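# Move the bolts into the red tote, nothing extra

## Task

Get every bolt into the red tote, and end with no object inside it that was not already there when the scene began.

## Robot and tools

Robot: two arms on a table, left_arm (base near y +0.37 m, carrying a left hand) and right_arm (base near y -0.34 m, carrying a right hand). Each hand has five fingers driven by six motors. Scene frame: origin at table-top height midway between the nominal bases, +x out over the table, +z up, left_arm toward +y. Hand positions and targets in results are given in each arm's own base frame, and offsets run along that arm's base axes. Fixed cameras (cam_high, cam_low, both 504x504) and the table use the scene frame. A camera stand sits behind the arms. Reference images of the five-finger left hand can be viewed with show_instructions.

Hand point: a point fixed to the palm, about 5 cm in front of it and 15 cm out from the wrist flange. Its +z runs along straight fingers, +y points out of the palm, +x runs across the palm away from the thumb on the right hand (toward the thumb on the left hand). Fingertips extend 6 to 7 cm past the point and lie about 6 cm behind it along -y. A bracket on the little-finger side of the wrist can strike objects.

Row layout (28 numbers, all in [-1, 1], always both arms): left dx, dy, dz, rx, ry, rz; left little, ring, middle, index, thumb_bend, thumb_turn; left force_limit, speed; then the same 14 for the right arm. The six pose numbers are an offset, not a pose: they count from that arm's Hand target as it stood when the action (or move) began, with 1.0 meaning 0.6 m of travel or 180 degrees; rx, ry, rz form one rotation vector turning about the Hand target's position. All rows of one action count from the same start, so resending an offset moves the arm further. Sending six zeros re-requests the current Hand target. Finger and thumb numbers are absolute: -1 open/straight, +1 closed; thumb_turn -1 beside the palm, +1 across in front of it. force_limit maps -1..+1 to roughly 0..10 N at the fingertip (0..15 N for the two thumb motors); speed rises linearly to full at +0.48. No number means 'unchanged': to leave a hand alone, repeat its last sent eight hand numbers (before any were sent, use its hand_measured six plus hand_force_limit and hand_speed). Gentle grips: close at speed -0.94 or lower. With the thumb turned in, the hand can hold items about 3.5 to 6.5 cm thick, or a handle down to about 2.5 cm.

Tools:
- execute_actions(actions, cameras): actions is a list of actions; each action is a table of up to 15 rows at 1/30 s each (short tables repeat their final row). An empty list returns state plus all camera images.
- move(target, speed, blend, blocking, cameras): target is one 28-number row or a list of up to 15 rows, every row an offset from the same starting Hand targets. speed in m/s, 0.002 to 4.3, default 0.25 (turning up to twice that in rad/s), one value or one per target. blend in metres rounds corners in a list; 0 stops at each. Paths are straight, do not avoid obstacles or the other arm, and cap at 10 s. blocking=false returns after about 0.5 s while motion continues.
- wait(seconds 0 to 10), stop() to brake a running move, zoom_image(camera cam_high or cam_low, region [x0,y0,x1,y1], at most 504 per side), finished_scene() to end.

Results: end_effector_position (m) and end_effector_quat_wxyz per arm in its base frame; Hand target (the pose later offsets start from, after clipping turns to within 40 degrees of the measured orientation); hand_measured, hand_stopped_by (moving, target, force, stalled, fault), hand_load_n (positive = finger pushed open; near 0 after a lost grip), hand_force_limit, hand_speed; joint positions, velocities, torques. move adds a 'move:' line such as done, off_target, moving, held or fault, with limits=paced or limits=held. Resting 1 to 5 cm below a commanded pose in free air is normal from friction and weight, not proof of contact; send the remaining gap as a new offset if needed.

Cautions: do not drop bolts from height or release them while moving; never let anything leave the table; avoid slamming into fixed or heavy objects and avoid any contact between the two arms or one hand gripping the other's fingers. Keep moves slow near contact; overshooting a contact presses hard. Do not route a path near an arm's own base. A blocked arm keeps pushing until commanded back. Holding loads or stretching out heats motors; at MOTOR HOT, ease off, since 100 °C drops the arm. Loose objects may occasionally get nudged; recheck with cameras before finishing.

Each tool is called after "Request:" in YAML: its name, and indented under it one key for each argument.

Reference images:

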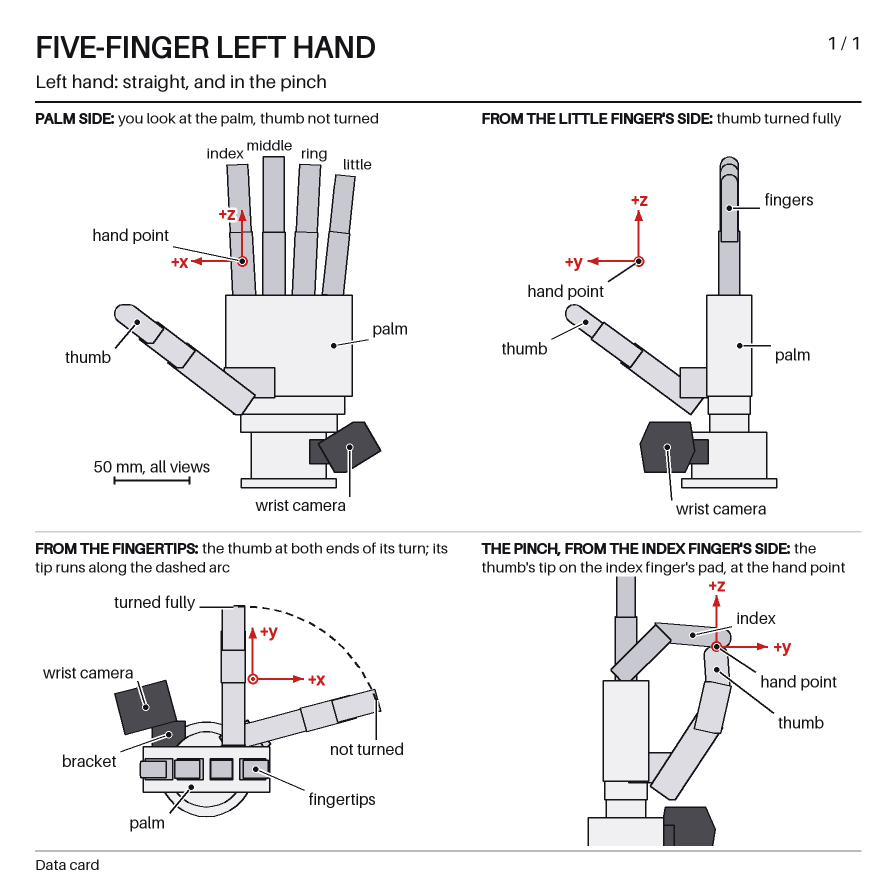

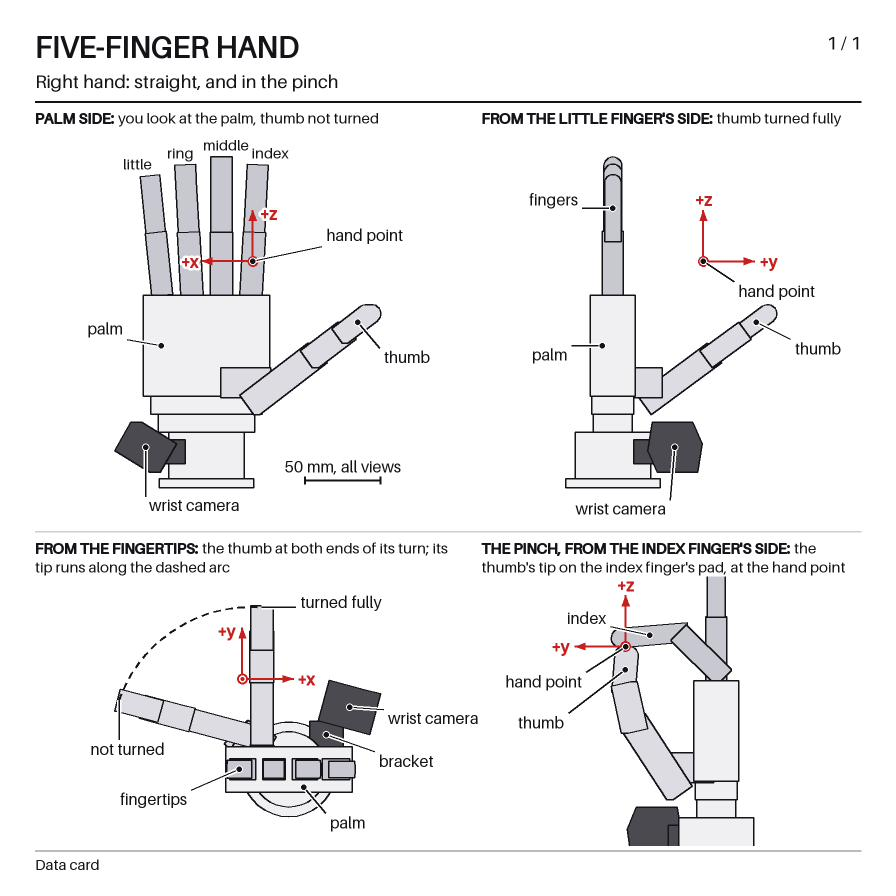

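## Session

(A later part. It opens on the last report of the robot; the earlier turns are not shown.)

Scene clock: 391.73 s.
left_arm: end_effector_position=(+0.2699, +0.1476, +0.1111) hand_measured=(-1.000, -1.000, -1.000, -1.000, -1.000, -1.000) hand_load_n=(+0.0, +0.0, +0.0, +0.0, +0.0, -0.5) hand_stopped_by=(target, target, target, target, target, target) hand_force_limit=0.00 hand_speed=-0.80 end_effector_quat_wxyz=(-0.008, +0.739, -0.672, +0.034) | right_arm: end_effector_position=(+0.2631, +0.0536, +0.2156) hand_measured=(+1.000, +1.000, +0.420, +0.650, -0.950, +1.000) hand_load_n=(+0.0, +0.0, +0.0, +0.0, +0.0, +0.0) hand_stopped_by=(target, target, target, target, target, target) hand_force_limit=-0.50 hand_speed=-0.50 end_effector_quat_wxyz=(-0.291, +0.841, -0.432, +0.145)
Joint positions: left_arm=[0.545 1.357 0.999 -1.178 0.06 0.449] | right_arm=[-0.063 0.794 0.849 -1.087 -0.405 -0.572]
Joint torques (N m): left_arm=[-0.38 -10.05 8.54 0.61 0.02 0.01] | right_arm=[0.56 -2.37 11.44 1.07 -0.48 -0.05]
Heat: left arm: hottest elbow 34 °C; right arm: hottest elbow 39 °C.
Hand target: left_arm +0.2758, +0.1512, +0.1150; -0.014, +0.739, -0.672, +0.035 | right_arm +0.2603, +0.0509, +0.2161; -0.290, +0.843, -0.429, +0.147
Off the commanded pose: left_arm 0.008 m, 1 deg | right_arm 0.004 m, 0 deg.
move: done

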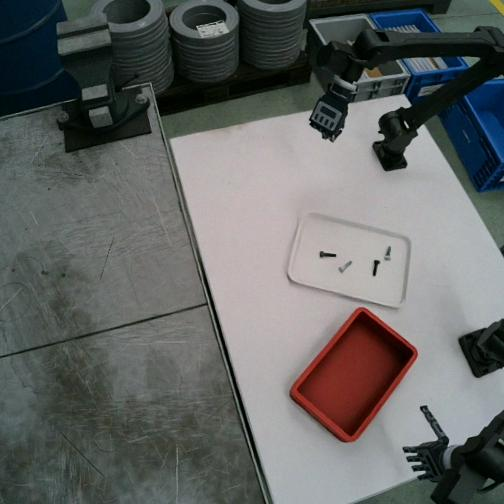

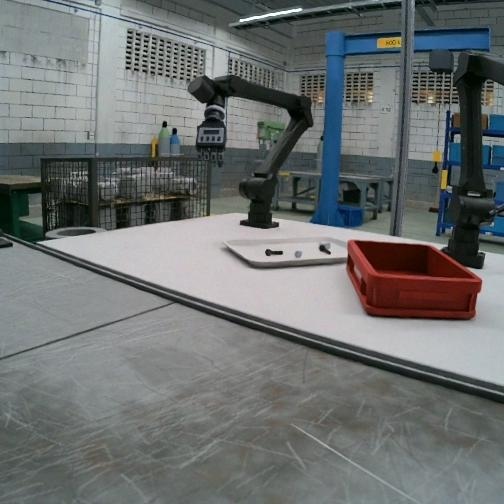

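Request:
move:
  target:
    - [0,0,0.28,0,0,0,1,1,0.42,0.42,-0.9,1,0,0,0,0,0,0,0,0,1,1,0.42,0.65,-0.95,1,-0.5,-0.5]
    - [-0.128,-0.819,0.225,-0.0433,-0.2003,-0.2166,1,1,0.42,0.42,-0.9,1,0,0,0,0,0,0,0,0,1,1,0.42,0.65,-0.95,1,-0.5,-0.5]
    - [-0.128,-0.819,-0.02,-0.0433,-0.2003,-0.2166,1,1,0.42,0.42,-0.9,1,0,0,0,0,0,0,0,0,1,1,0.42,0.65,-0.95,1,-0.5,-0.5]
  speed: [0.25,0.25,0.15]
  blend: 0.03
  cameras: ["all"]

Request:
zoom_image:
  camera: "cam_high"
  region: [310, 200, 430, 320]

Request:
zoom_image:
  camera: "cam_low"
  region: [260, 170, 370, 280]

Scene clock: 424.67 s.
left_arm: end_effector_position=(+0.2004, -0.3343, +0.1068) hand_measured=(+1.000, +1.000, +0.420, +0.420, -0.900, +1.000) hand_load_n=(+0.0, +0.0, +0.0, +0.0, +0.0, +0.0) hand_stopped_by=(target, target, target, target, target, target) hand_force_limit=0.00 hand_speed=0.00 end_effector_quat_wxyz=(+0.159, -0.428, +0.836, -0.303) | right_arm: end_effector_position=(+0.2631, +0.0536, +0.2156) hand_measured=(+1.000, +1.000, +0.420, +0.650, -0.950, +1.000) hand_load_n=(+0.0, +0.0, +0.5, +0.0, +0.0, +0.0) hand_stopped_by=(target, target, target, target, target, target) hand_force_limit=-0.50 hand_speed=-0.50 end_effector_quat_wxyz=(-0.291, +0.841, -0.432, +0.145)
Joint positions: left_arm=[-1.043 1.09 0.702 -0.529 -0.27 -0.326] | right_arm=[-0.063 0.794 0.849 -1.087 -0.406 -0.572]
Joint torques (N m): left_arm=[-1.38 -5.19 8.02 2.55 -0.35 -0.11] | right_arm=[0.32 -2.37 11.44 1.13 -0.51 -0.06]
Heat: left arm: hottest elbow 34 °C; right arm: hottest elbow 37 °C.
Hand target: left_arm +0.1991, -0.3400, +0.1028; +0.157, -0.429, +0.836, -0.304 | right_arm +0.2603, +0.0510, +0.2162; -0.290, +0.843, -0.429, +0.147
Off the commanded pose: left_arm 0.007 m, 0 deg | right_arm 0.004 m, 0 deg.
move: done

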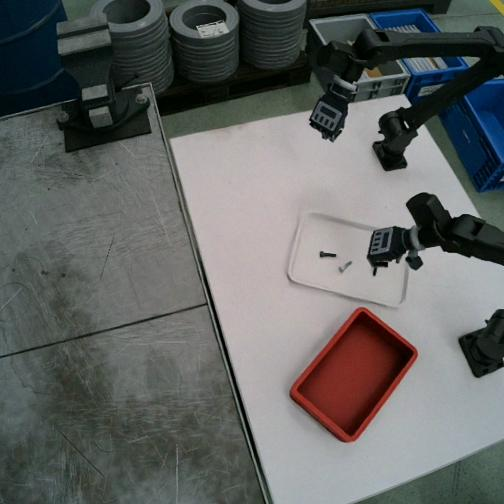

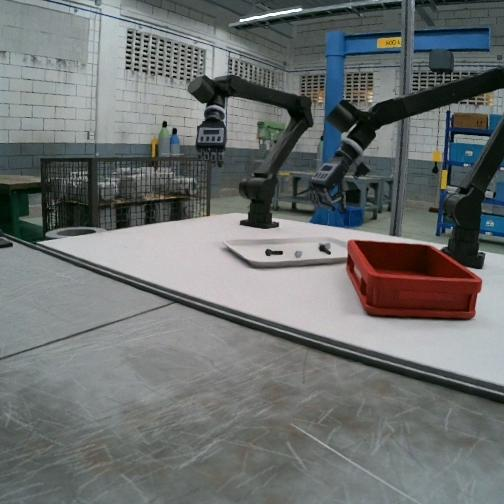

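Scaled by 4.200 from the camera's 504x504 image, which has a finer 720x720 frame.

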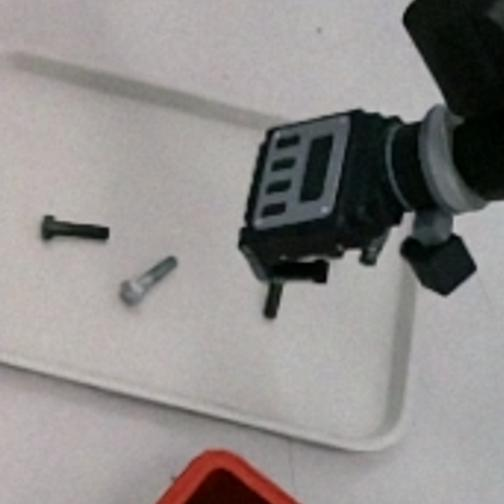

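Scaled by 4.582 from the camera's 504x504 image, which has a finer 720x720 frame.

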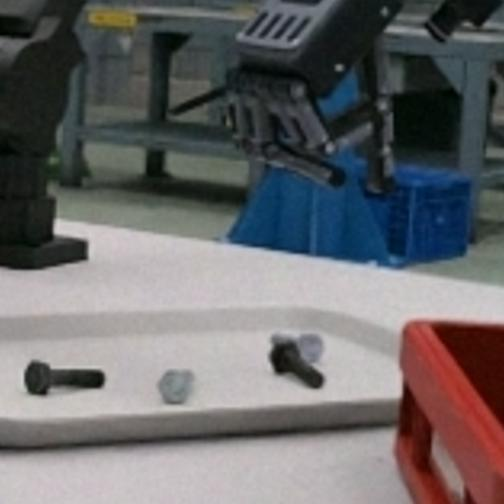

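Request:
move:
  target: [0.0127,-0.0397,-0.0967,0,0,0,1,1,0.42,0.42,-0.9,1,0,0,0,0,0,0,0,0,1,1,0.42,0.65,-0.95,1,-0.5,-0.5]
  speed: 0.12
  cameras: ["all"]

Request:
zoom_image:
  camera: "cam_high"
  region: [330, 220, 430, 320]

Request:
zoom_image:
  camera: "cam_low"
  region: [270, 180, 370, 280]

Scene clock: 438.50 s.
left_arm: end_effector_position=(+0.2094, -0.3584, +0.0501) hand_measured=(+1.000, +1.000, +0.420, +0.420, -0.900, +1.000) hand_load_n=(+0.0, +0.0, +0.0, +0.0, +0.0, +0.0) hand_stopped_by=(target, target, target, target, target, target) hand_force_limit=0.00 hand_speed=0.00 end_effector_quat_wxyz=(+0.159, -0.429, +0.836, -0.304) | right_arm: end_effector_position=(+0.2631, +0.0536, +0.2156) hand_measured=(+1.000, +1.000, +0.420, +0.650, -0.950, +1.000) hand_load_n=(+0.0, +0.0, +0.0, +0.0, +0.0, +0.0) hand_stopped_by=(target, target, target, target, target, target) hand_force_limit=-0.50 hand_speed=-0.50 end_effector_quat_wxyz=(-0.291, +0.841, -0.432, +0.145)
Joint positions: left_arm=[-1.056 1.259 0.66 -0.32 -0.279 -0.338] | right_arm=[-0.063 0.794 0.849 -1.087 -0.406 -0.572]
Joint torques (N m): left_arm=[-1.44 -6.89 7.32 2.51 -0.36 -0.12] | right_arm=[0.38 -2.2 11.37 1.09 -0.47 -0.03]
Heat: left arm: hottest elbow 34 °C; right arm: hottest elbow 36 °C.
Hand target: left_arm +0.2067, -0.3639, +0.0449; +0.157, -0.429, +0.836, -0.304 | right_arm +0.2603, +0.0510, +0.2162; -0.290, +0.843, -0.429, +0.147
Off the commanded pose: left_arm 0.008 m, 0 deg | right_arm 0.004 m, 0 deg.
move: done

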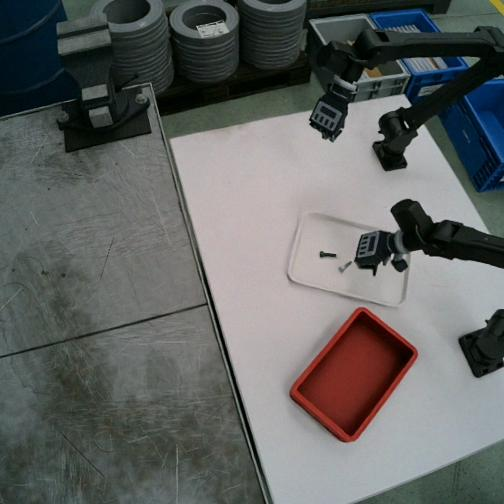

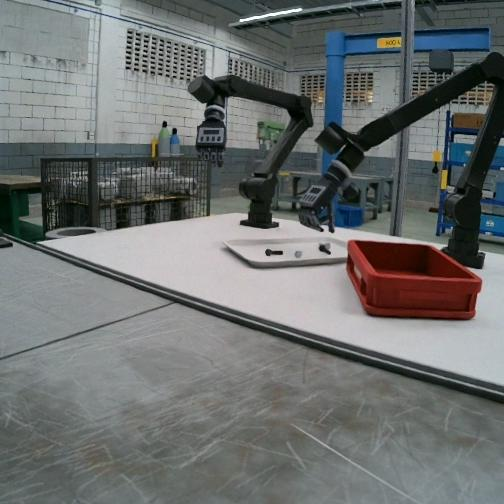

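Scaled by 5.040 from the camera's 504x504 image, which has a finer 720x720 frame.

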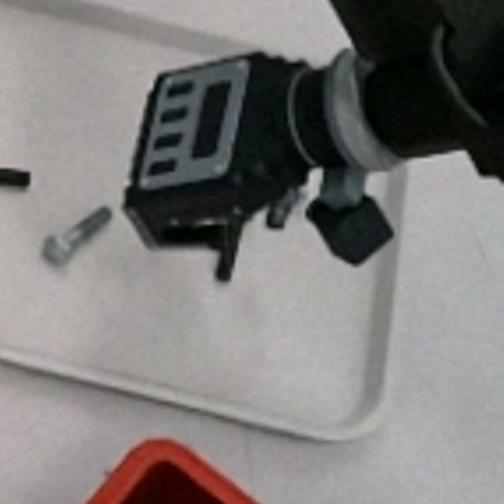

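Scaled by 5.040 from the camera's 504x504 image, which has a finer 720x720 frame.

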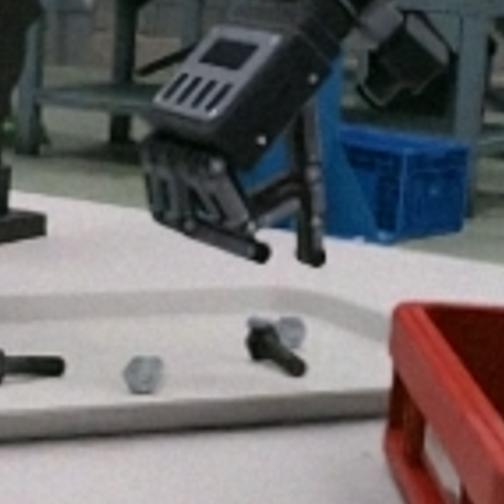

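Request:
move:
  target: [-0.0194,-0.0271,-0.0467,0,0,0,1,1,0.42,0.42,-0.9,1,0,0,0,0,0,0,0,0,1,1,0.42,0.65,-0.95,1,-0.5,-0.5]
  speed: 0.1
  cameras: ["all"]

Request:
zoom_image:
  camera: "cam_high"
  region: [340, 220, 420, 300]

Request:
zoom_image:
  camera: "cam_low"
  region: [280, 200, 360, 280]

Scene clock: 448.63 s.
left_arm: end_effector_position=(+0.1982, -0.3757, +0.0232) hand_measured=(+1.000, +1.000, +0.420, +0.420, -0.900, +1.000) hand_load_n=(+0.0, +0.0, +0.0, +0.0, +0.0, +0.0) hand_stopped_by=(target, target, target, target, target, target) hand_force_limit=0.00 hand_speed=0.00 end_effector_quat_wxyz=(+0.159, -0.428, +0.836, -0.305) | right_arm: end_effector_position=(+0.2631, +0.0536, +0.2156) hand_measured=(+1.000, +1.000, +0.420, +0.650, -0.950, +1.000) hand_load_n=(+0.0, +0.0, +0.0, +0.0, +0.0, +0.0) hand_stopped_by=(target, target, target, target, target, target) hand_force_limit=-0.50 hand_speed=-0.50 end_effector_quat_wxyz=(-0.291, +0.841, -0.432, +0.145)
Joint positions: left_arm=[-1.11 1.344 0.648 -0.233 -0.311 -0.381] | right_arm=[-0.063 0.794 0.849 -1.087 -0.406 -0.572]
Joint torques (N m): left_arm=[-1.38 -7.59 6.82 2.47 -0.38 -0.12] | right_arm=[0.67 -2.2 11.45 1.1 -0.46 -0.06]
Heat: left arm: hottest elbow 33 °C; right arm: hottest elbow 36 °C.
Hand target: left_arm +0.1950, -0.3801, +0.0168; +0.157, -0.429, +0.836, -0.304 | right_arm +0.2603, +0.0510, +0.2162; -0.290, +0.843, -0.429, +0.147
Off the commanded pose: left_arm 0.008 m, 0 deg | right_arm 0.004 m, 0 deg.
move: done

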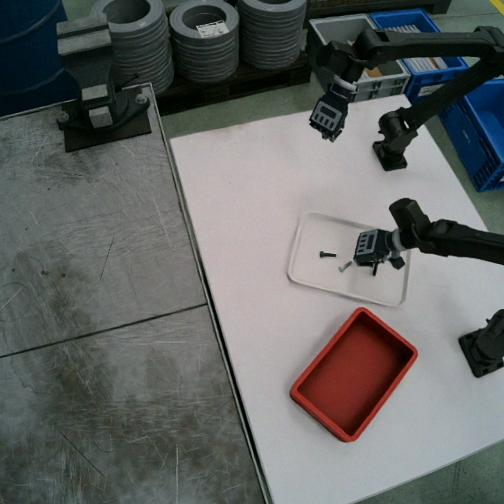

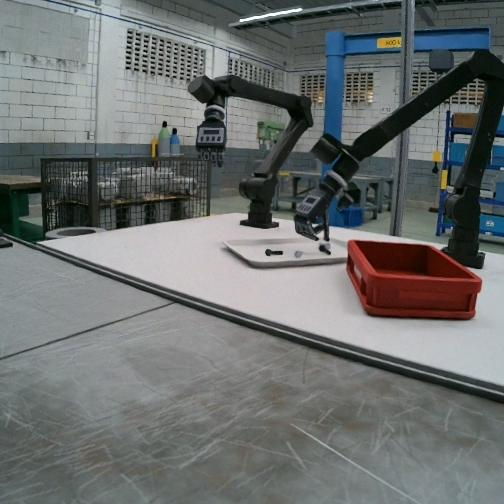

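Scaled by 6.300 from the camera's 504x504 image, which has a finer 720x720 frame.

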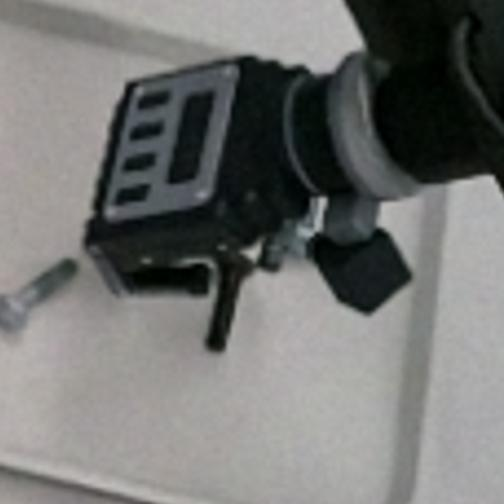

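Scaled by 6.300 from the camera's 504x504 image, which has a finer 720x720 frame.

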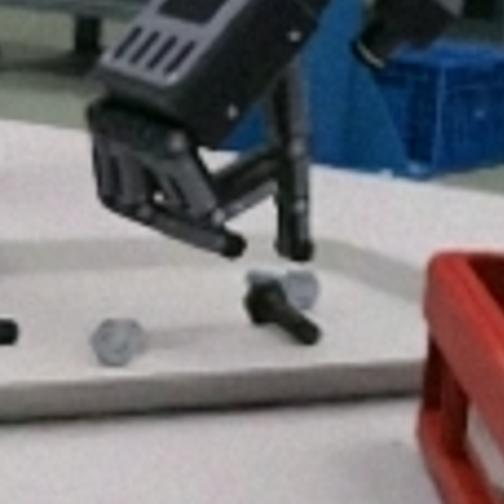

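Request:
move:
  target: [0,0,-0.037,0,0,0,1,1,0.42,0.42,-0.9,1,0,0,0,0,0,0,0,0,1,1,0.42,0.65,-0.95,1,-0.5,-0.5]
  speed: 0.06
  cameras: ["all"]

Request:
zoom_image:
  camera: "cam_high"
  region: [340, 220, 420, 300]

Request:
zoom_image:
  camera: "cam_low"
  region: [280, 200, 360, 280]

Scene clock: 459.03 s.
left_arm: end_effector_position=(+0.1991, -0.3796, +0.0080) hand_measured=(+1.000, +1.000, +0.420, +0.420, -0.900, +1.000) hand_load_n=(+0.0, +0.0, +0.0, +0.0, +2.0, -0.5) hand_stopped_by=(target, target, target, target, target, target) hand_force_limit=0.00 hand_speed=0.00 end_effector_quat_wxyz=(+0.158, -0.428, +0.833, -0.312) | right_arm: end_effector_position=(+0.2631, +0.0536, +0.2156) hand_measured=(+1.000, +1.000, +0.420, +0.650, -0.950, +1.000) hand_load_n=(+0.0, +0.0, +0.0, +0.0, +0.0, +0.0) hand_stopped_by=(target, target, target, target, target, target) hand_force_limit=-0.50 hand_speed=-0.50 end_effector_quat_wxyz=(-0.291, +0.841, -0.432, +0.145)
Joint positions: left_arm=[-1.112 1.386 0.628 -0.158 -0.311 -0.383] | right_arm=[-0.063 0.794 0.849 -1.087 -0.406 -0.572]
Joint torques (N m): left_arm=[-1.26 -6.89 6.06 2.63 -0.39 -0.11] | right_arm=[0.56 -2.37 11.38 1.01 -0.46 -0.06]
Heat: left arm: hottest elbow 33 °C; right arm: hottest elbow 36 °C.
Hand target: left_arm +0.1950, -0.3801, -0.0054; +0.157, -0.429, +0.836, -0.304 | right_arm +0.2603, +0.0510, +0.2162; -0.290, +0.843, -0.429, +0.147
Off the commanded pose: left_arm 0.014 m, 1 deg | right_arm 0.004 m, 0 deg.
move: off_target (left_arm)

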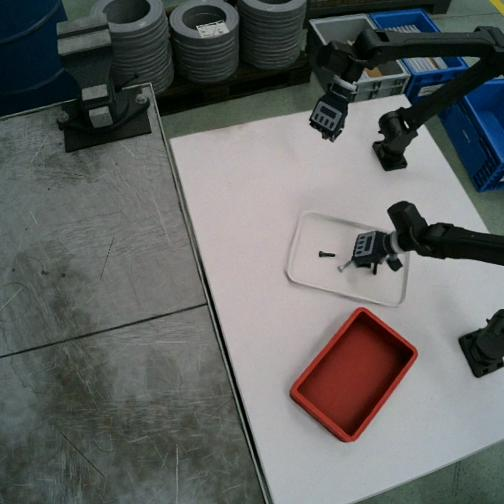

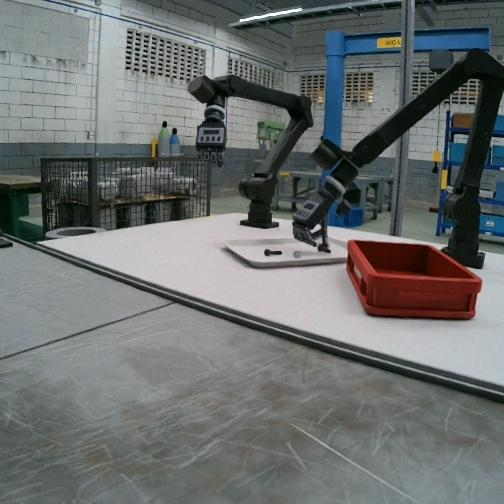

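Scaled by 6.300 from the camera's 504x504 image, which has a finer 720x720 frame.

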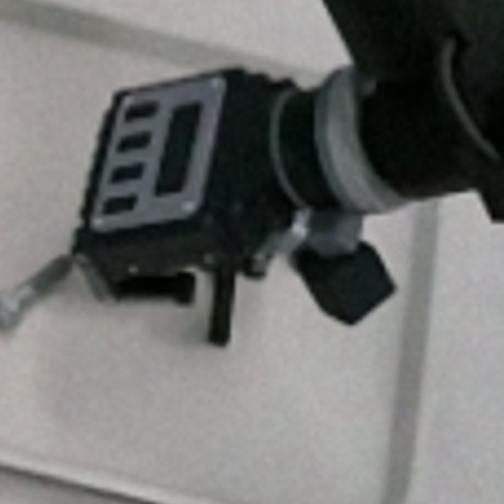

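Scaled by 6.300 from the camera's 504x504 image, which has a finer 720x720 frame.

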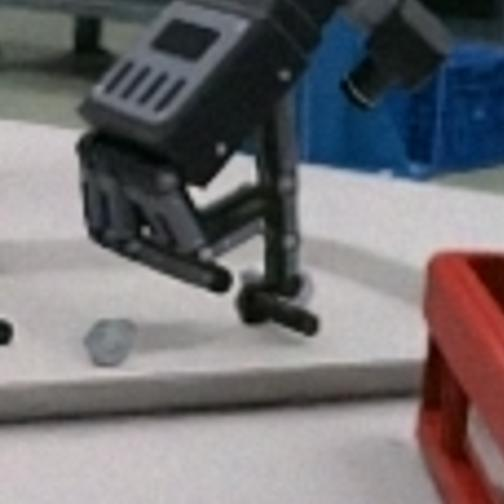

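Request:
zoom_image:
  camera: "cam_low"
  region: [300, 225, 340, 265]

Request:
zoom_image:
  camera: "cam_high"
  region: [350, 240, 400, 290]

Scaled by 12.600 from the camera's 504x504 image, which has a finer 720x720 frame.

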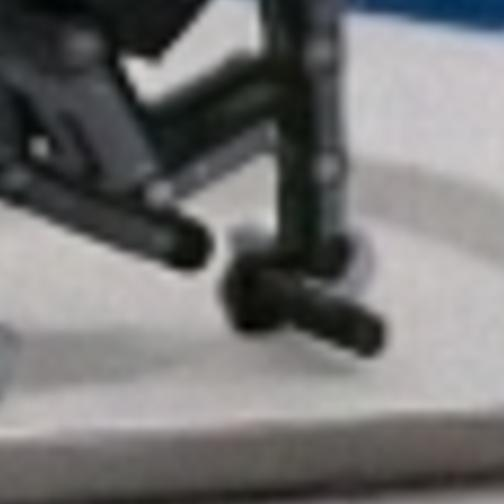

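Scaled by 10.080 from the camera's 504x504 image, which has a finer 720x720 frame.

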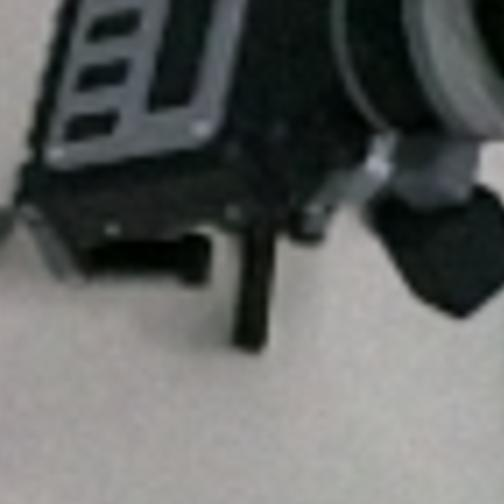

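Request:
move:
  target:
    - [0,0,0.06,0,0,0,1,1,0.42,0.42,-1,1,0,0,0,0,0,0,0,0,1,1,0.42,0.65,-0.95,1,-0.5,-0.5]
    - [-0.003,0.0187,0.06,0,0,0,1,1,0.42,0.42,-1,1,0,0,0,0,0,0,0,0,1,1,0.42,0.65,-0.95,1,-0.5,-0.5]
    - [-0.003,0.0187,0.02,0,0,0,1,1,0.42,0.42,-1,1,0,0,0,0,0,0,0,0,1,1,0.42,0.65,-0.95,1,-0.5,-0.5]
  speed: 0.08
  cameras: ["all"]

Request:
zoom_image:
  camera: "cam_low"
  region: [300, 225, 340, 265]

Request:
zoom_image:
  camera: "cam_high"
  region: [350, 240, 400, 290]

Scene clock: 479.20 s.
left_arm: end_effector_position=(+0.1933, -0.3676, +0.0133) hand_measured=(+1.000, +1.000, +0.420, +0.420, -1.000, +1.000) hand_load_n=(+0.0, +0.0, +0.0, +0.0, +0.0, +0.0) hand_stopped_by=(target, target, target, target, target, target) hand_force_limit=0.00 hand_speed=0.00 end_effector_quat_wxyz=(+0.159, -0.428, +0.835, -0.307) | right_arm: end_effector_position=(+0.2631, +0.0536, +0.2156) hand_measured=(+1.000, +1.000, +0.420, +0.650, -0.950, +1.000) hand_load_n=(+0.0, +0.0, +0.0, +0.0, +0.0, +0.0) hand_stopped_by=(target, target, target, target, target, target) hand_force_limit=-0.50 hand_speed=-0.50 end_effector_quat_wxyz=(-0.291, +0.841, -0.432, +0.145)
Joint positions: left_arm=[-1.112 1.341 0.609 -0.195 -0.311 -0.383] | right_arm=[-0.063 0.794 0.849 -1.087 -0.406 -0.572]
Joint torques (N m): left_arm=[-0.44 -7.3 6.54 2.5 -0.12 -0.02] | right_arm=[0.38 -2.26 11.47 1.07 -0.48 -0.03]
Heat: left arm: hottest elbow 32 °C; right arm: hottest elbow 36 °C.
Hand target: left_arm +0.1933, -0.3689, +0.0066; +0.157, -0.429, +0.836, -0.304 | right_arm +0.2603, +0.0510, +0.2162; -0.290, +0.843, -0.429, +0.147
Off the commanded pose: left_arm 0.007 m, 0 deg | right_arm 0.004 m, 0 deg.
move: done

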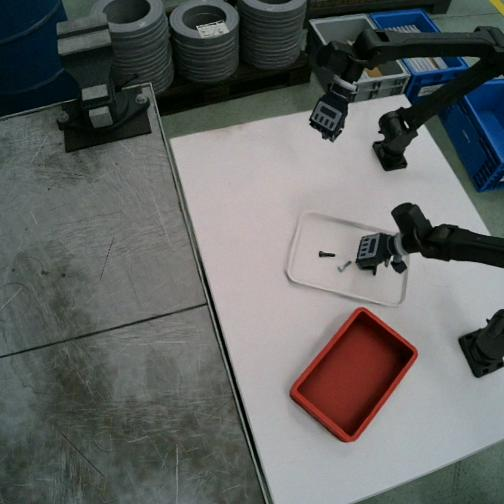

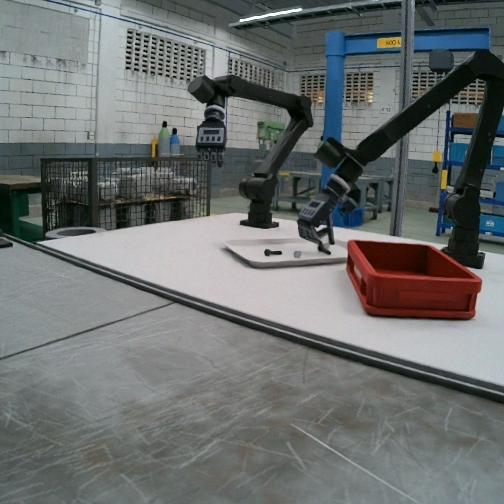

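Scaled by 12.600 from the camera's 504x504 image, which has a finer 720x720 frame.

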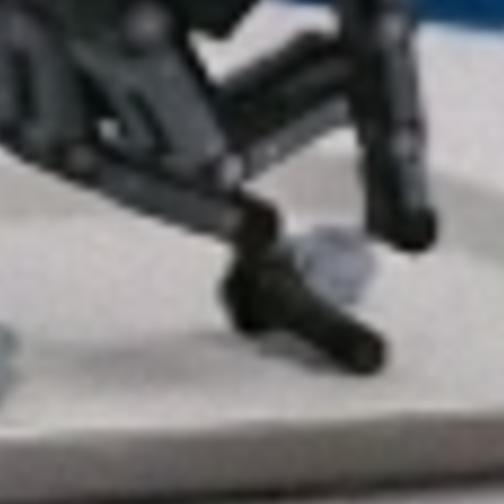

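Scaled by 10.080 from the camera's 504x504 image, which has a finer 720x720 frame.

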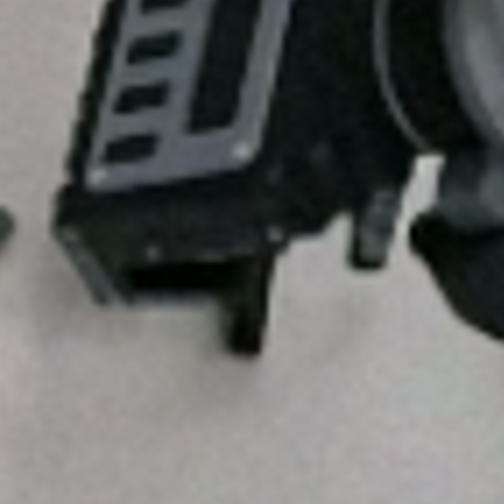

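Request:
move:
  target: [0,0,-0.022,0,0,0,1,1,0.3,0.3,-1,1,0,0,0,0,0,0,0,0,1,1,0.42,0.65,-0.95,1,-0.5,-0.5]
  speed: 0.06
  cameras: ["all"]

Request:
zoom_image:
  camera: "cam_low"
  region: [300, 225, 340, 265]

Request:
zoom_image:
  camera: "cam_high"
  region: [350, 240, 400, 290]

Scene clock: 491.17 s.
left_arm: end_effector_position=(+0.1937, -0.3684, +0.0009) hand_measured=(+1.000, +1.000, +0.300, +0.300, -1.000, +1.000) hand_load_n=(+0.0, +0.0, +0.0, +0.0, +0.0, +0.0) hand_stopped_by=(target, target, target, target, target, target) hand_force_limit=0.00 hand_speed=0.00 end_effector_quat_wxyz=(+0.159, -0.428, +0.835, -0.308) | right_arm: end_effector_position=(+0.2631, +0.0536, +0.2156) hand_measured=(+1.000, +1.000, +0.420, +0.650, -0.950, +1.000) hand_load_n=(+0.0, +0.5, +0.0, +0.0, +0.0, +0.0) hand_stopped_by=(target, target, target, target, target, target) hand_force_limit=-0.50 hand_speed=-0.50 end_effector_quat_wxyz=(-0.291, +0.841, -0.432, +0.145)
Joint positions: left_arm=[-1.112 1.374 0.595 -0.145 -0.311 -0.383] | right_arm=[-0.063 0.794 0.849 -1.087 -0.406 -0.572]
Joint torques (N m): left_arm=[-0.38 -7.41 6.27 2.48 -0.12 -0.03] | right_arm=[0.38 -2.61 11.38 1.11 -0.48 -0.06]
Heat: left arm: hottest elbow 32 °C; right arm: hottest elbow 36 °C.
Hand target: left_arm +0.1933, -0.3690, -0.0066; +0.157, -0.429, +0.836, -0.304 | right_arm +0.2603, +0.0510, +0.2162; -0.290, +0.843, -0.429, +0.147
Off the commanded pose: left_arm 0.008 m, 0 deg | right_arm 0.004 m, 0 deg.
move: done

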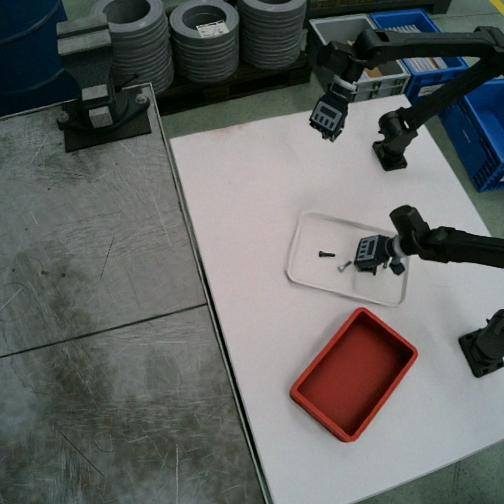

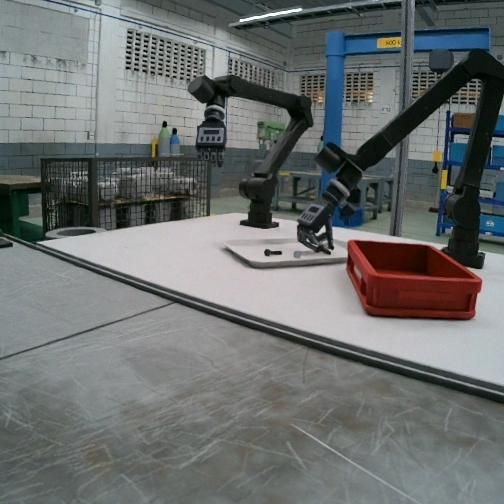

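Scaled by 12.600 from the camera's 504x504 image, which has a finer 720x720 frame.

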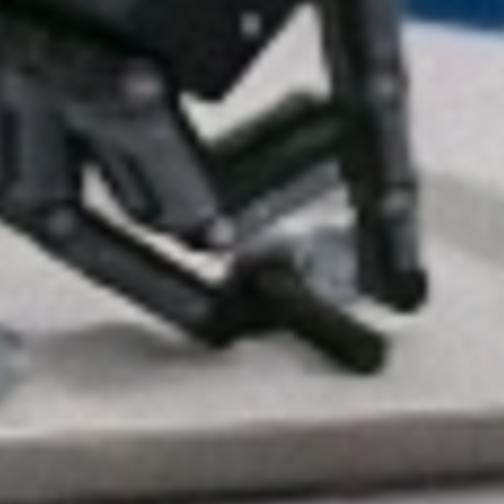

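Scaled by 10.080 from the camera's 504x504 image, which has a finer 720x720 frame.

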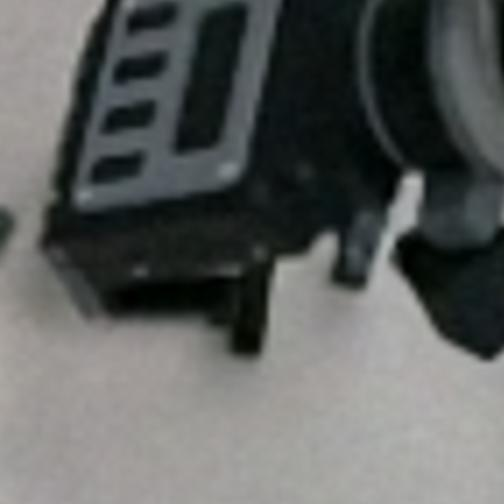

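Request:
move:
  target:
    - [0,0,-0.008,0,0,0,1,1,0.3,0.3,-1,1,0,0,0,0,0,0,0,0,1,1,0.42,0.65,-0.95,1,-0.5,-0.5]
    - [0,0,-0.008,0,0,0,1,1,0.3,0.3,0.1,1,0,-0.7,0,0,0,0,0,0,1,1,0.42,0.65,-0.95,1,-0.5,-0.5]
  speed: 0.06
  cameras: ["all"]

Request:
zoom_image:
  camera: "cam_low"
  region: [300, 225, 340, 265]

Request:
zoom_image:
  camera: "cam_high"
  region: [350, 240, 400, 290]

Scene clock: 500.30 s.
left_arm: end_effector_position=(+0.1946, -0.3705, -0.0004) hand_measured=(+1.000, +1.000, +0.300, +0.300, -0.496, +1.000) hand_load_n=(+0.0, +0.0, +4.0, +1.0, +9.0, +2.5) hand_stopped_by=(target, target, target, target, force, target) hand_force_limit=0.00 hand_speed=-0.70 end_effector_quat_wxyz=(+0.158, -0.428, +0.833, -0.312) | right_arm: end_effector_position=(+0.2631, +0.0536, +0.2156) hand_measured=(+1.000, +1.000, +0.420, +0.650, -0.950, +1.000) hand_load_n=(+0.0, +0.0, +0.0, +0.0, +0.0, +0.0) hand_stopped_by=(target, target, target, target, target, target) hand_force_limit=-0.50 hand_speed=-0.50 end_effector_quat_wxyz=(-0.291, +0.841, -0.432, +0.145)
Joint positions: left_arm=[-1.112 1.381 0.593 -0.128 -0.311 -0.383] | right_arm=[-0.063 0.794 0.849 -1.087 -0.406 -0.572]
Joint torques (N m): left_arm=[-0.38 -7.06 5.96 2.51 -0.13 -0.02] | right_arm=[0.67 -2.61 11.43 1.1 -0.46 -0.04]
Heat: left arm: hottest elbow 32 °C; right arm: hottest elbow 36 °C.
Hand target: left_arm +0.1933, -0.3690, -0.0113; +0.157, -0.429, +0.836, -0.305 | right_arm +0.2603, +0.0510, +0.2162; -0.290, +0.843, -0.429, +0.147
Off the commanded pose: left_arm 0.011 m, 1 deg | right_arm 0.004 m, 0 deg.
move: off_target (left_arm); target 2's new numbers were sent with left_arm's hand 0.011 m and 1 deg from that target

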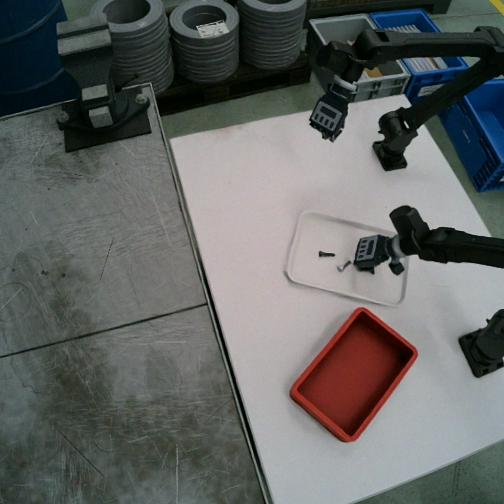

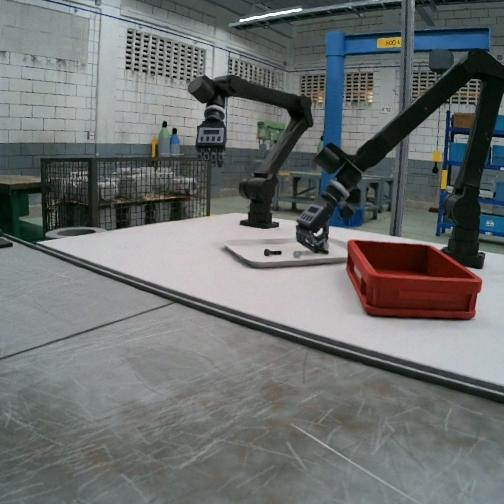

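Scaled by 12.600 from the camera's 504x504 image, which has a finer 720x720 frame.

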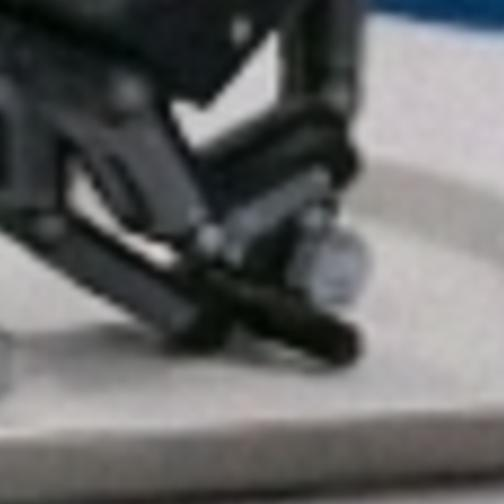

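Scaled by 10.080 from the camera's 504x504 image, which has a finer 720x720 frame.

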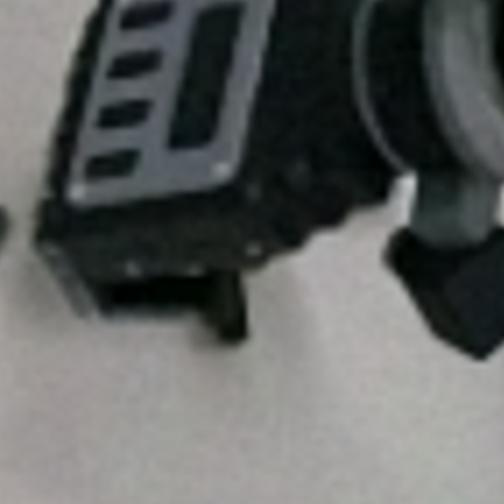

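Request:
move:
  target: [0,0,0.12,0,0,0,1,1,0.3,0.3,0.1,1,0,-0.7,0,0,0,0,0,0,1,1,0.42,0.65,-0.95,1,-0.5,-0.5]
  speed: 0.08
  cameras: ["all"]

Request:
zoom_image:
  camera: "cam_low"
  region: [290, 205, 350, 265]

Request:
zoom_image:
  camera: "cam_high"
  region: [320, 220, 420, 300]

Scene clock: 506.60 s.
left_arm: end_effector_position=(+0.1867, -0.3545, +0.0411) hand_measured=(+1.000, +1.000, +0.300, +0.300, -0.496, +1.000) hand_load_n=(+0.0, +0.0, +6.0, +1.0, +8.0, +2.0) hand_stopped_by=(target, target, target, target, force, target) hand_force_limit=0.00 hand_speed=-0.70 end_effector_quat_wxyz=(+0.159, -0.428, +0.843, -0.286) | right_arm: end_effector_position=(+0.2631, +0.0536, +0.2156) hand_measured=(+1.000, +1.000, +0.420, +0.650, -0.950, +1.000) hand_load_n=(+0.0, +0.0, +0.0, +0.0, -0.5, +0.0) hand_stopped_by=(target, target, target, target, target, target) hand_force_limit=-0.50 hand_speed=-0.50 end_effector_quat_wxyz=(-0.291, +0.841, -0.432, +0.145)
Joint positions: left_arm=[-1.112 1.256 0.646 -0.361 -0.311 -0.383] | right_arm=[-0.063 0.794 0.849 -1.087 -0.406 -0.572]
Joint torques (N m): left_arm=[-0.44 -9.41 9.92 1.29 -0.14 -0.02] | right_arm=[0.97 -2.37 11.45 1.09 -0.47 -0.05]
Heat: left arm: hottest elbow 32 °C; right arm: hottest elbow 36 °C.
Hand target: left_arm +0.1933, -0.3689, +0.0605; +0.157, -0.429, +0.836, -0.304 | right_arm +0.2603, +0.0510, +0.2162; -0.290, +0.843, -0.429, +0.147
Off the commanded pose: left_arm 0.025 m, 2 deg | right_arm 0.004 m, 0 deg.
move: off_target (left_arm)

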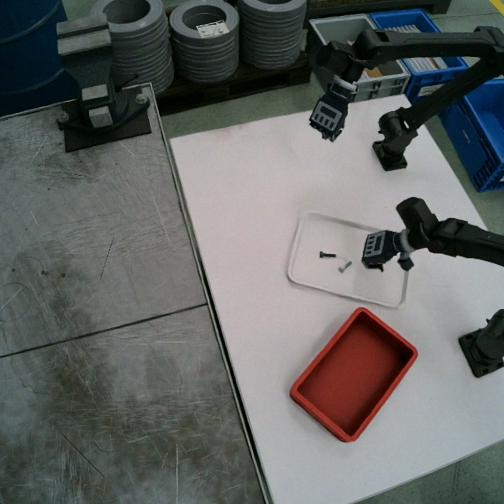

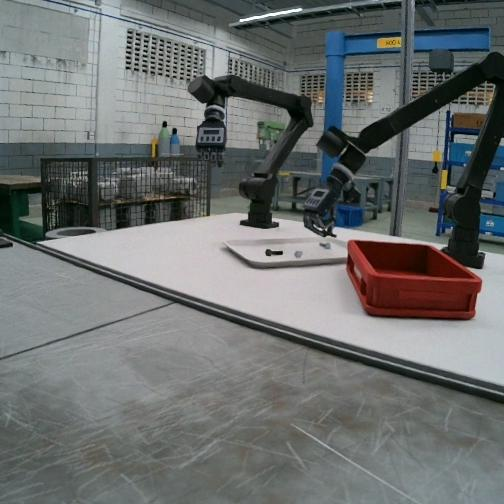

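Scaled by 8.400 from the camera's 504x504 image, which has a finer 720x720 frame.

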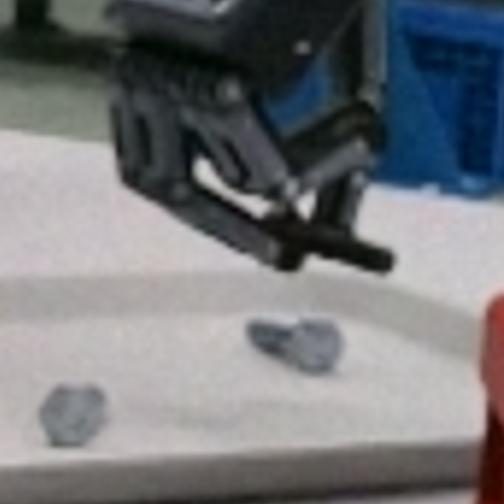

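Scaled by 5.040 from the camera's 504x504 image, which has a finer 720x720 frame.

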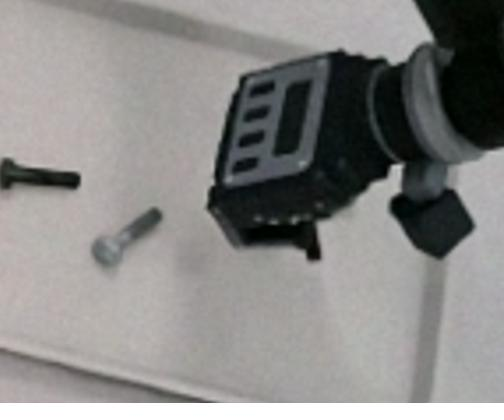

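Request:
move:
  target:
    - [0,0,0.2325,0,0,0,1,1,0.3,0.3,0.1,1,0,-0.7,0,0,0,0,0,0,1,1,0.42,0.65,-0.95,1,-0.5,-0.5]
    - [0.3595,0.4698,0.2325,0.0078,0.1766,0.3583,1,1,0.3,0.3,0.1,1,0,-0.7,0,0,0,0,0,0,1,1,0.42,0.65,-0.95,1,-0.5,-0.5]
  speed: 0.25
  blend: 0.05
  cameras: ["all"]

Request:
zoom_image:
  camera: "cam_high"
  region: [270, 280, 450, 460]

Request:
zoom_image:
  camera: "cam_low"
  region: [330, 140, 490, 330]

Scene clock: 519.50 s.
left_arm: end_effector_position=(+0.3961, -0.0871, +0.1928) hand_measured=(+1.000, +1.000, +0.300, +0.300, -0.496, +1.000) hand_load_n=(+0.0, +0.0, +6.0, +0.5, +8.0, +2.0) hand_stopped_by=(target, target, target, target, force, target) hand_force_limit=0.00 hand_speed=-0.70 end_effector_quat_wxyz=(-0.075, +0.860, -0.503, +0.039) | right_arm: end_effector_position=(+0.2631, +0.0536, +0.2156) hand_measured=(+1.000, +1.000, +0.420, +0.650, -0.950, +1.000) hand_load_n=(-0.5, +0.5, +0.0, +0.0, +0.0, +0.0) hand_stopped_by=(target, target, target, target, target, target) hand_force_limit=-0.50 hand_speed=-0.50 end_effector_quat_wxyz=(-0.291, +0.841, -0.432, +0.145)
Joint positions: left_arm=[-0.118 1.387 1.263 -1.315 -0.106 -0.623] | right_arm=[-0.063 0.794 0.849 -1.087 -0.406 -0.572]
Joint torques (N m): left_arm=[0.03 -10.05 10.89 0.32 0 -0.12] | right_arm=[0.09 -2.55 11.43 1.09 -0.45 -0.04]
Heat: left arm: hottest elbow 33 °C; right arm: hottest elbow 36 °C.
Hand target: left_arm +0.4090, -0.0871, +0.2001; -0.075, +0.865, -0.495, +0.043 | right_arm +0.2603, +0.0510, +0.2162; -0.290, +0.843, -0.429, +0.147
Off the commanded pose: left_arm 0.015 m, 1 deg | right_arm 0.004 m, 0 deg.
move: off_target (left_arm)

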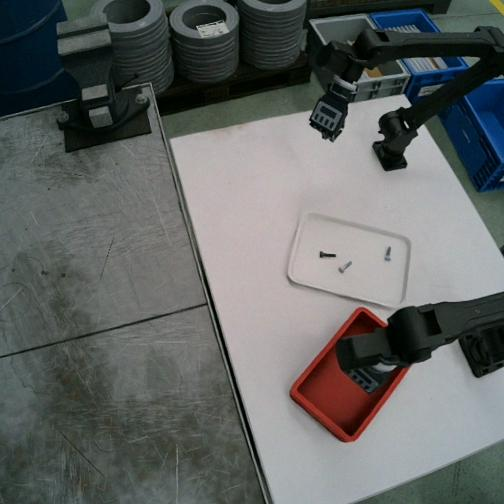

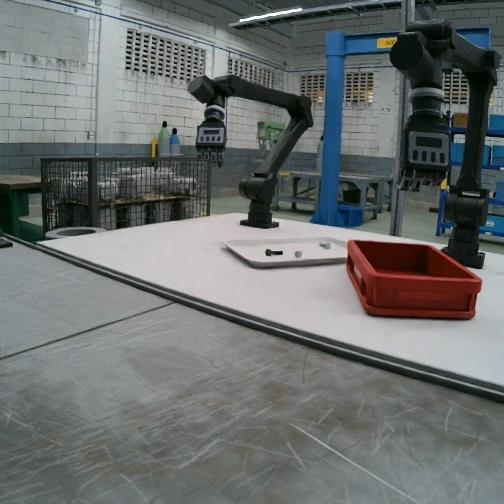

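Scaled by 2.800 from the camera's 504x504 image, which has a finer 720x720 frame.

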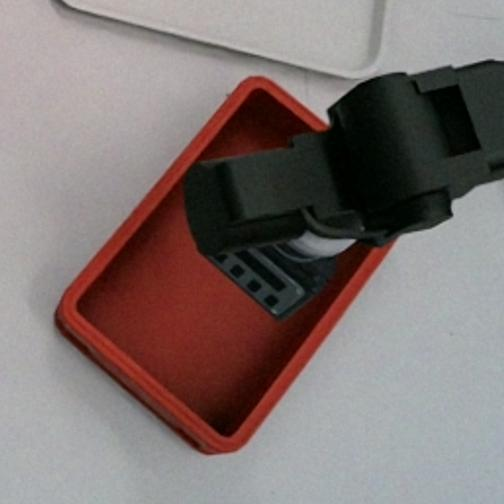

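Scaled by 2.653 from the camera's 504x504 image, which has a finer 720x720 frame.

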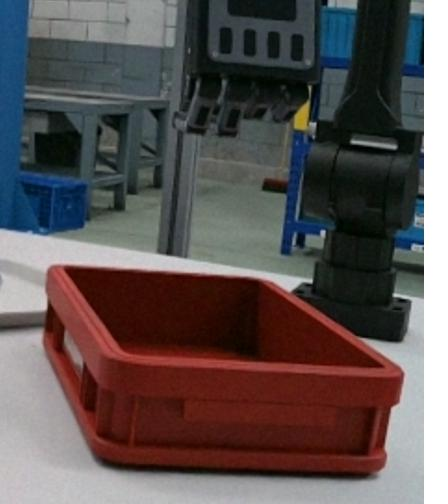

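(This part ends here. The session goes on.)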